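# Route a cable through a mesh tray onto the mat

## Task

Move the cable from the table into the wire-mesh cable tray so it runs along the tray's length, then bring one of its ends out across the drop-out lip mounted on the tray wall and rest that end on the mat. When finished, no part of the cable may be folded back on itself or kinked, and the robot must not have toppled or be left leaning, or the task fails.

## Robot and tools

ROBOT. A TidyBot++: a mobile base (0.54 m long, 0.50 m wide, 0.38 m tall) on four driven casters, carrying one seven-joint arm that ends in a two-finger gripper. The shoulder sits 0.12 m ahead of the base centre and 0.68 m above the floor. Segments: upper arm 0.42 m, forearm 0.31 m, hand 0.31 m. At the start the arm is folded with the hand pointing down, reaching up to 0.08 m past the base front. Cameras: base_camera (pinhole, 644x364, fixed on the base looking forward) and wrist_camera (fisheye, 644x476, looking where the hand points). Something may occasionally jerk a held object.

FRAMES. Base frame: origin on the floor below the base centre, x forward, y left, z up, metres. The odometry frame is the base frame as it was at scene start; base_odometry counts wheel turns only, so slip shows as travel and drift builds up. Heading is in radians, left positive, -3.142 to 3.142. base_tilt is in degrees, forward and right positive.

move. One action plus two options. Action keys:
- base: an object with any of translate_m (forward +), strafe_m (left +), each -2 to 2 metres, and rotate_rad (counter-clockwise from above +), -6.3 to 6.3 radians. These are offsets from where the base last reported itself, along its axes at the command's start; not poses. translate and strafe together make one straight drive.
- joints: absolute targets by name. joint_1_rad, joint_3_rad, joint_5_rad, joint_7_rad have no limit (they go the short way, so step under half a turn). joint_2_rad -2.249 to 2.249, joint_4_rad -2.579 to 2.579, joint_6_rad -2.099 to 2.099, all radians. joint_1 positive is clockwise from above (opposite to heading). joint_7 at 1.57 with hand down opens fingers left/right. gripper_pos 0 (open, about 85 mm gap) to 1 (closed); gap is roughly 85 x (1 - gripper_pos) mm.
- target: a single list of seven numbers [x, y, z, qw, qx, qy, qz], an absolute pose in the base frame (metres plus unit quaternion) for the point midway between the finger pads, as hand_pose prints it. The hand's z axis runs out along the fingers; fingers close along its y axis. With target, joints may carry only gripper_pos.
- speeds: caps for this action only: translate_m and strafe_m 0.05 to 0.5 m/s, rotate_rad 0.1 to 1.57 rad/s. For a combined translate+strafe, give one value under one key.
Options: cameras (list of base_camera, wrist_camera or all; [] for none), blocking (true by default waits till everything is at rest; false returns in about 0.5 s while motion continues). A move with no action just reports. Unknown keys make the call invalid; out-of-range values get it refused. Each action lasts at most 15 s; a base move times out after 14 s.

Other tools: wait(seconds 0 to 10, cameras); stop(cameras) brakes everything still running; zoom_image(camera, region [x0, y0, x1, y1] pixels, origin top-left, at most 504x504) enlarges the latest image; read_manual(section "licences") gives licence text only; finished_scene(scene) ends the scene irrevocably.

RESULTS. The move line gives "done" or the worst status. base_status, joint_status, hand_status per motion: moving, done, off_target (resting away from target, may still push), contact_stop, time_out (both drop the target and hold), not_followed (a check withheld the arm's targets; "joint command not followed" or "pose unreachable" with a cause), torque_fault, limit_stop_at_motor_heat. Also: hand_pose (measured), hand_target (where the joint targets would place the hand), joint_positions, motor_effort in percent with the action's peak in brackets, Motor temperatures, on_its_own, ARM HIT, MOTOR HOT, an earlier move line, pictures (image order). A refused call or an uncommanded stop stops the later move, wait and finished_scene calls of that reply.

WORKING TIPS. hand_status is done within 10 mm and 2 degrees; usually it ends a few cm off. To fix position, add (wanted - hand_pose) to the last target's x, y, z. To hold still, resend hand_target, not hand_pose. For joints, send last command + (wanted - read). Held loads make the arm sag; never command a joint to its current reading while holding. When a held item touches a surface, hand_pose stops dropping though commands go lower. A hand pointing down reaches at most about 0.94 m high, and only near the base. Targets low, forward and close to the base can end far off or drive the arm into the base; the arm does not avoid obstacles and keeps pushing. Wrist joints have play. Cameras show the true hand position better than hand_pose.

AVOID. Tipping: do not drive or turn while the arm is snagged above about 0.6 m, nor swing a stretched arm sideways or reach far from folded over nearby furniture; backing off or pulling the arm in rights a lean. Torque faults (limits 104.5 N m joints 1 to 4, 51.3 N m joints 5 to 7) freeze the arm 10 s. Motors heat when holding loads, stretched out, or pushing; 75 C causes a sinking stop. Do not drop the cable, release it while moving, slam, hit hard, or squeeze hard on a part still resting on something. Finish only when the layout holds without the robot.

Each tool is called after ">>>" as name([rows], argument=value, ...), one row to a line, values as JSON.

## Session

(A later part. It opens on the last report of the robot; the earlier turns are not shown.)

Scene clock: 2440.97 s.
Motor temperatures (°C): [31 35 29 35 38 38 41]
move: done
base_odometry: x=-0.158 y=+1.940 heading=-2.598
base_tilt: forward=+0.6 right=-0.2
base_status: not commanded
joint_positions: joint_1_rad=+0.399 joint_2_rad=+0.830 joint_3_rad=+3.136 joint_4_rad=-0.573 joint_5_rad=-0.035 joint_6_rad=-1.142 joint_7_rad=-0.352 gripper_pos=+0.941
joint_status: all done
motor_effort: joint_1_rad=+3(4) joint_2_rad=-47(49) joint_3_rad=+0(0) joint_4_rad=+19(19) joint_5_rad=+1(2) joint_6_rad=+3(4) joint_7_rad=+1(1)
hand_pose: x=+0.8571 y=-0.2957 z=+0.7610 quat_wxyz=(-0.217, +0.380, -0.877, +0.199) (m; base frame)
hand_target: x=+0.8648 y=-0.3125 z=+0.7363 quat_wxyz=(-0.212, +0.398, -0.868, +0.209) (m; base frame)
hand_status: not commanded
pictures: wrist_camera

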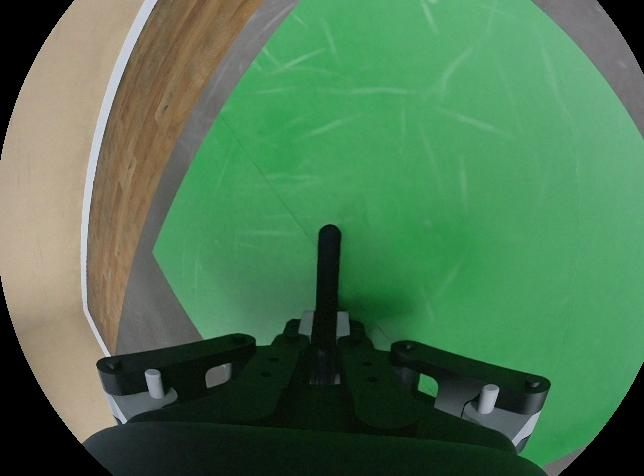

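>>> move(joints={"gripper_pos": 0.87}, cameras=["wrist_camera"])

>>> zoom_image(camera="wrist_camera", region=[200, 180, 460, 440])

Scene clock: 2446.20 s.
Motor temperatures (°C): [31 35 29 35 38 38 41]
move: done
base_odometry: x=-0.158 y=+1.940 heading=-2.598
base_tilt: forward=+0.6 right=-0.2
base_status: not commanded
joint_positions: joint_1_rad=+0.400 joint_2_rad=+0.830 joint_3_rad=+3.136 joint_4_rad=-0.573 joint_5_rad=-0.035 joint_6_rad=-1.142 joint_7_rad=-0.352 gripper_pos=+0.870
joint_status: all done
motor_effort: joint_1_rad=+2(3) joint_2_rad=-45(48) joint_3_rad=+0(1) joint_4_rad=+18(20) joint_5_rad=+0(2) joint_6_rad=+3(4) joint_7_rad=+1(1)
hand_pose: x=+0.8569 y=-0.2963 z=+0.7611 quat_wxyz=(-0.217, +0.380, -0.877, +0.199) (m; base frame)
hand_target: x=+0.8648 y=-0.3125 z=+0.7363 quat_wxyz=(-0.212, +0.398, -0.868, +0.209) (m; base frame)
hand_status: not commanded
pictures: wrist_camera

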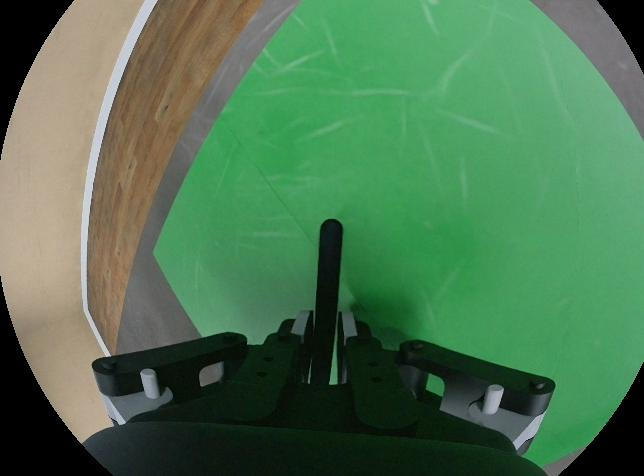

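Scaled by 1.938.

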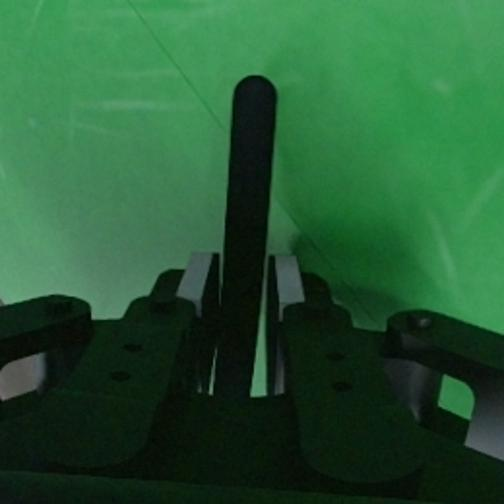

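>>> move(joints={"gripper_pos": 0.72}, cameras=["wrist_camera"])

>>> zoom_image(camera="wrist_camera", region=[200, 180, 460, 440])

Scene clock: 2451.00 s.
Motor temperatures (°C): [31 35 29 35 38 38 41]
move: done
base_odometry: x=-0.158 y=+1.940 heading=-2.598
base_tilt: forward=+0.6 right=-0.2
base_status: not commanded
joint_positions: joint_1_rad=+0.401 joint_2_rad=+0.827 joint_3_rad=+3.136 joint_4_rad=-0.572 joint_5_rad=-0.035 joint_6_rad=-1.140 joint_7_rad=-0.352 gripper_pos=+0.720
joint_status: all done
motor_effort: joint_1_rad=+1(2) joint_2_rad=-43(45) joint_3_rad=-1(2) joint_4_rad=+16(17) joint_5_rad=+0(1) joint_6_rad=+2(3) joint_7_rad=+1(1)
hand_pose: x=+0.8571 y=-0.2975 z=+0.7639 quat_wxyz=(-0.219, +0.379, -0.876, +0.201) (m; base frame)
hand_target: x=+0.8648 y=-0.3125 z=+0.7363 quat_wxyz=(-0.212, +0.398, -0.868, +0.209) (m; base frame)
hand_status: not commanded
pictures: wrist_camera

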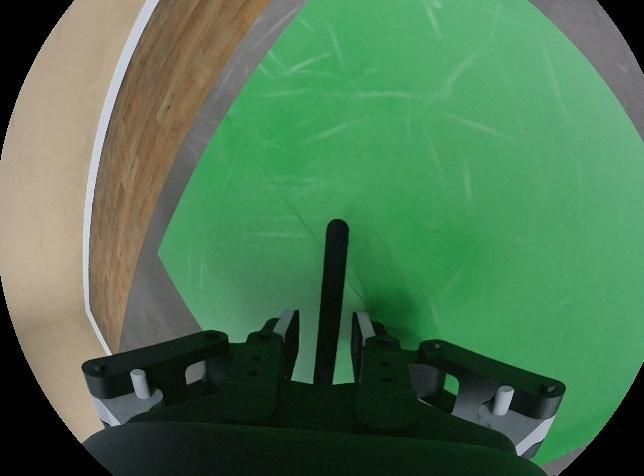

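Scaled by 1.938.

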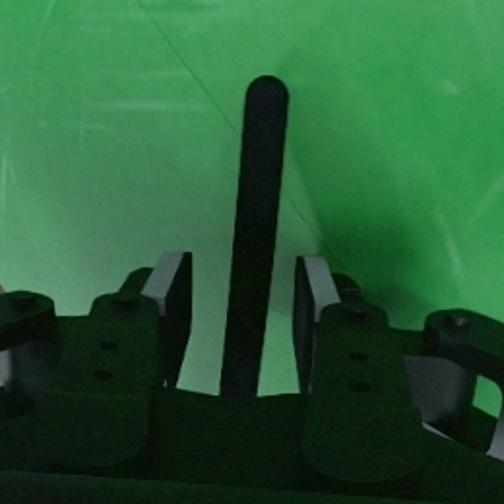

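>>> move(joints={"joint_2_rad": 0.716, "joint_4_rad": -0.618, "joint_6_rad": -1.283}, cameras=["wrist_camera"])

Scene clock: 2465.53 s.
Motor temperatures (°C): [31 35 29 35 38 38 41]
move: done
base_odometry: x=-0.158 y=+1.940 heading=-2.598
base_tilt: forward=+0.6 right=-0.2
base_status: not commanded
joint_positions: joint_1_rad=+0.401 joint_2_rad=+0.699 joint_3_rad=+3.136 joint_4_rad=-0.606 joint_5_rad=-0.035 joint_6_rad=-1.220 joint_7_rad=-0.352 gripper_pos=+0.720
joint_status: all done
motor_effort: joint_1_rad=+2(2) joint_2_rad=-45(52) joint_3_rad=-1(2) joint_4_rad=+20(22) joint_5_rad=+0(1) joint_6_rad=+5(5) joint_7_rad=-1(2)
hand_pose: x=+0.8188 y=-0.2809 z=+0.8326 quat_wxyz=(-0.224, +0.380, -0.874, +0.206) (m; base frame)
hand_target: x=+0.8002 y=-0.2832 z=+0.8038 quat_wxyz=(-0.187, +0.406, -0.876, +0.181) (m; base frame)
hand_status: not commanded
pictures: wrist_camera

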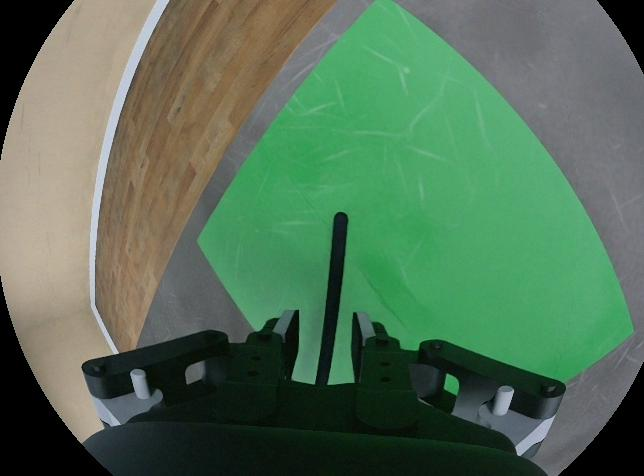

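>>> move(joints={"joint_2_rad": 0.40, "joint_4_rad": -0.70, "joint_6_rad": -1.283}, cameras=["wrist_camera"])

Scene clock: 2472.97 s.
Motor temperatures (°C): [31 35 29 34 38 38 41]
move: done
base_odometry: x=-0.158 y=+1.940 heading=-2.598
base_tilt: forward=+0.6 right=-0.2
base_status: not commanded
joint_positions: joint_1_rad=+0.401 joint_2_rad=+0.387 joint_3_rad=+3.136 joint_4_rad=-0.683 joint_5_rad=-0.035 joint_6_rad=-1.220 joint_7_rad=-0.352 gripper_pos=+0.720
joint_status: all done
motor_effort: joint_1_rad=+1(2) joint_2_rad=-35(50) joint_3_rad=-1(1) joint_4_rad=+20(22) joint_5_rad=+0(1) joint_6_rad=+6(7) joint_7_rad=+1(1)
hand_pose: x=+0.7403 y=-0.2475 z=+1.0171 quat_wxyz=(-0.299, +0.365, -0.834, +0.285) (m; base frame)
hand_target: x=+0.7273 y=-0.2512 z=+0.9863 quat_wxyz=(-0.261, +0.393, -0.842, +0.264) (m; base frame)
hand_status: not commanded
pictures: wrist_camera

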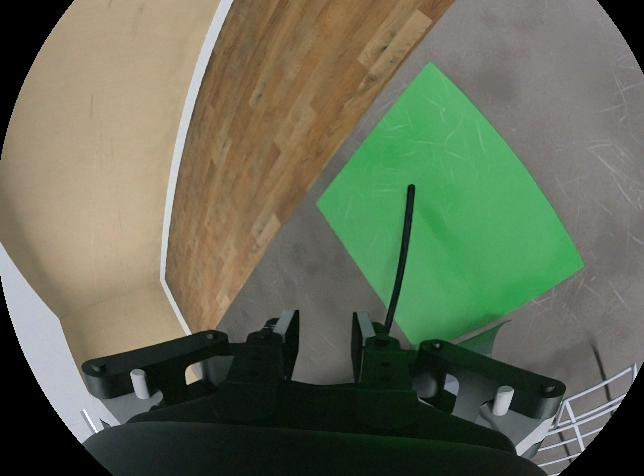

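>>> move(joints={"joint_1_rad": 0.10, "joint_2_rad": 0.0, "joint_4_rad": -1.0, "joint_6_rad": -1.4, "joint_7_rad": 1.57}, cameras=["wrist_camera"])

>>> zoom_image(camera="wrist_camera", region=[200, 20, 560, 380])

Scene clock: 2481.50 s.
Motor temperatures (°C): [31 35 29 34 38 38 41]
move: done
base_odometry: x=-0.158 y=+1.940 heading=-2.598
base_tilt: forward=+0.6 right=-0.2
base_status: not commanded
joint_positions: joint_1_rad=+0.113 joint_2_rad=-0.003 joint_3_rad=+3.136 joint_4_rad=-0.982 joint_5_rad=-0.035 joint_6_rad=-1.327 joint_7_rad=+1.505 gripper_pos=+0.720
joint_status: all done
motor_effort: joint_1_rad=+1(3) joint_2_rad=-19(37) joint_3_rad=+0(2) joint_4_rad=+19(22) joint_5_rad=+0(1) joint_6_rad=+6(7) joint_7_rad=+0(2)
hand_pose: x=+0.6076 y=-0.0403 z=+1.0695 quat_wxyz=(-0.009, +0.911, -0.076, +0.406) (m; base frame)
hand_target: x=+0.5927 y=-0.0331 z=+1.0431 quat_wxyz=(-0.002, +0.931, -0.042, +0.363) (m; base frame)
hand_status: not commanded
pictures: wrist_camera

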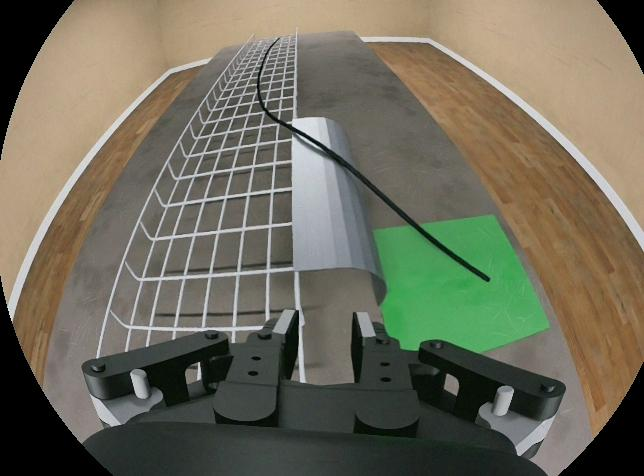

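Scaled by 1.400.

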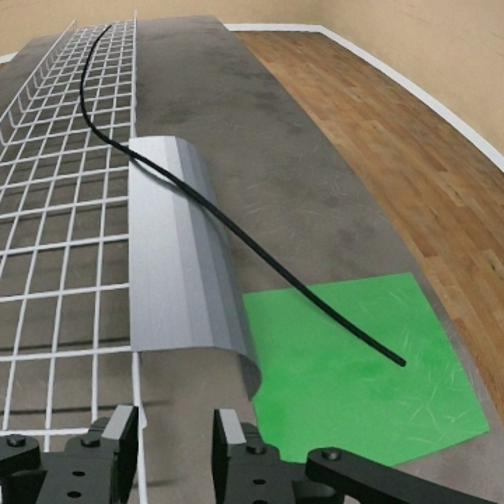

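>>> zoom_image(camera="wrist_camera", region=[380, 180, 540, 340])

>>> zoom_image(camera="wrist_camera", region=[230, 80, 390, 240])

>>> zoom_image(camera="wrist_camera", region=[230, 20, 330, 120])

Scaled by 3.150.

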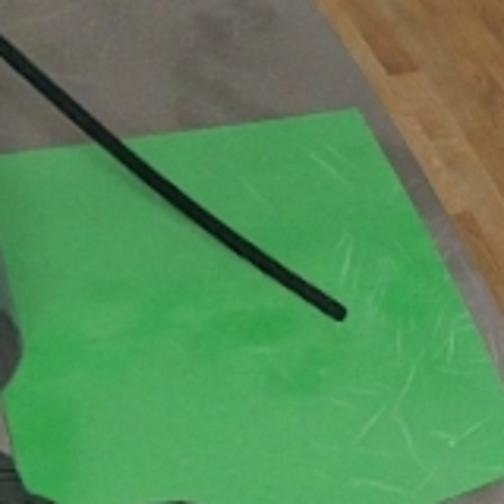

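Scaled by 3.150.

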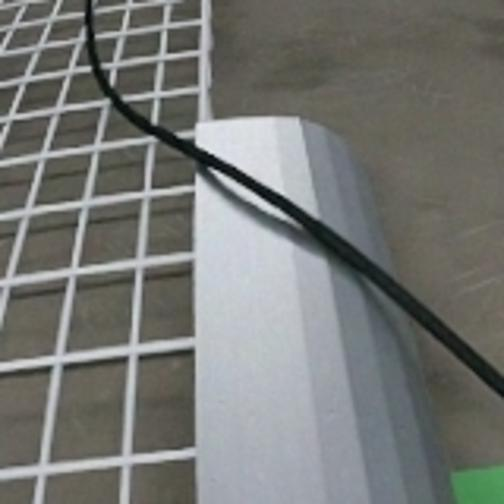

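Scaled by 5.040.

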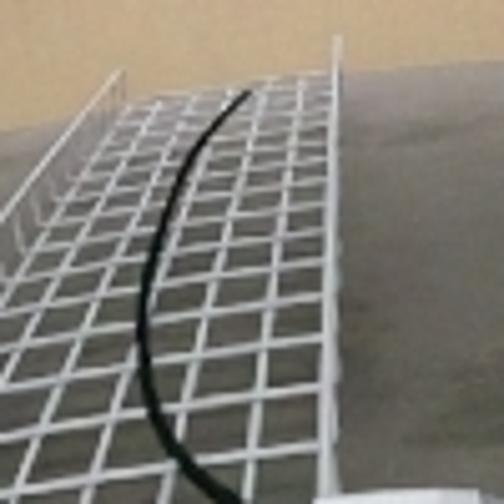

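>>> move(joints={"joint_1_rad": 0.40, "joint_2_rad": -0.045, "joint_4_rad": -2.17, "joint_6_rad": 0.25, "joint_7_rad": 1.57}, cameras=["wrist_camera"])

>>> zoom_image(camera="wrist_camera", region=[200, 120, 520, 340])

Scene clock: 2570.23 s.
Motor temperatures (°C): [31 34 29 34 38 38 40]
move: done
base_odometry: x=-0.158 y=+1.940 heading=-2.598
base_tilt: forward=+0.6 right=-0.2
base_status: not commanded
joint_positions: joint_1_rad=+0.384 joint_2_rad=-0.036 joint_3_rad=+3.136 joint_4_rad=-2.151 joint_5_rad=-0.035 joint_6_rad=+0.163 joint_7_rad=+1.508 gripper_pos=+0.720
joint_status: all done
motor_effort: joint_1_rad=+2(3) joint_2_rad=-20(23) joint_3_rad=+0(1) joint_4_rad=+20(23) joint_5_rad=+0(1) joint_6_rad=+7(9) joint_7_rad=+1(2)
hand_pose: x=+0.6232 y=-0.2006 z=+0.8238 quat_wxyz=(+0.081, +0.805, -0.197, +0.555) (m; base frame)
hand_target: x=+0.6210 y=-0.2131 z=+0.8434 quat_wxyz=(+0.110, +0.786, -0.178, +0.581) (m; base frame)
hand_status: not commanded
pictures: wrist_camera

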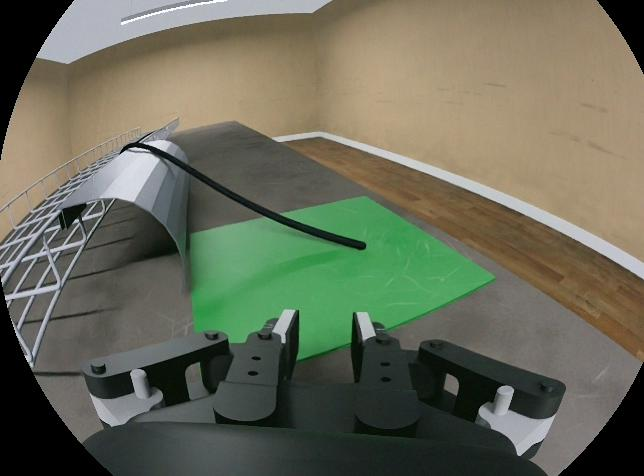

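Scaled by 1.575.

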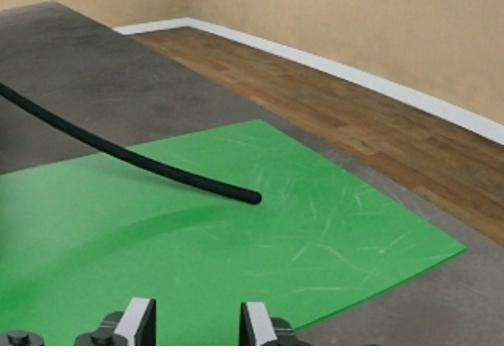

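>>> zoom_image(camera="wrist_camera", region=[270, 190, 420, 290])

>>> zoom_image(camera="wrist_camera", region=[80, 110, 240, 230])

Scaled by 3.360.

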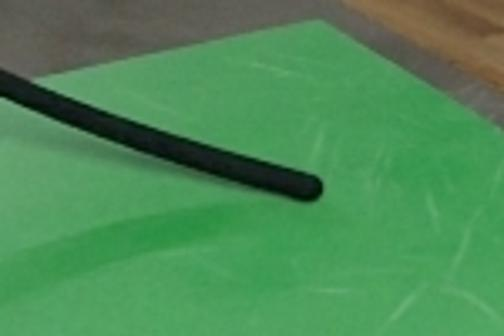

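Scaled by 3.150.

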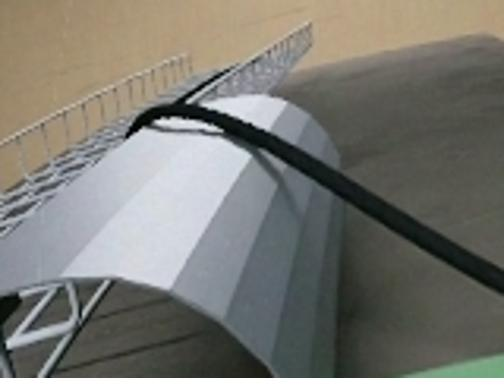

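>>> finished_scene(scene=1)

The scene is finished: the task was done.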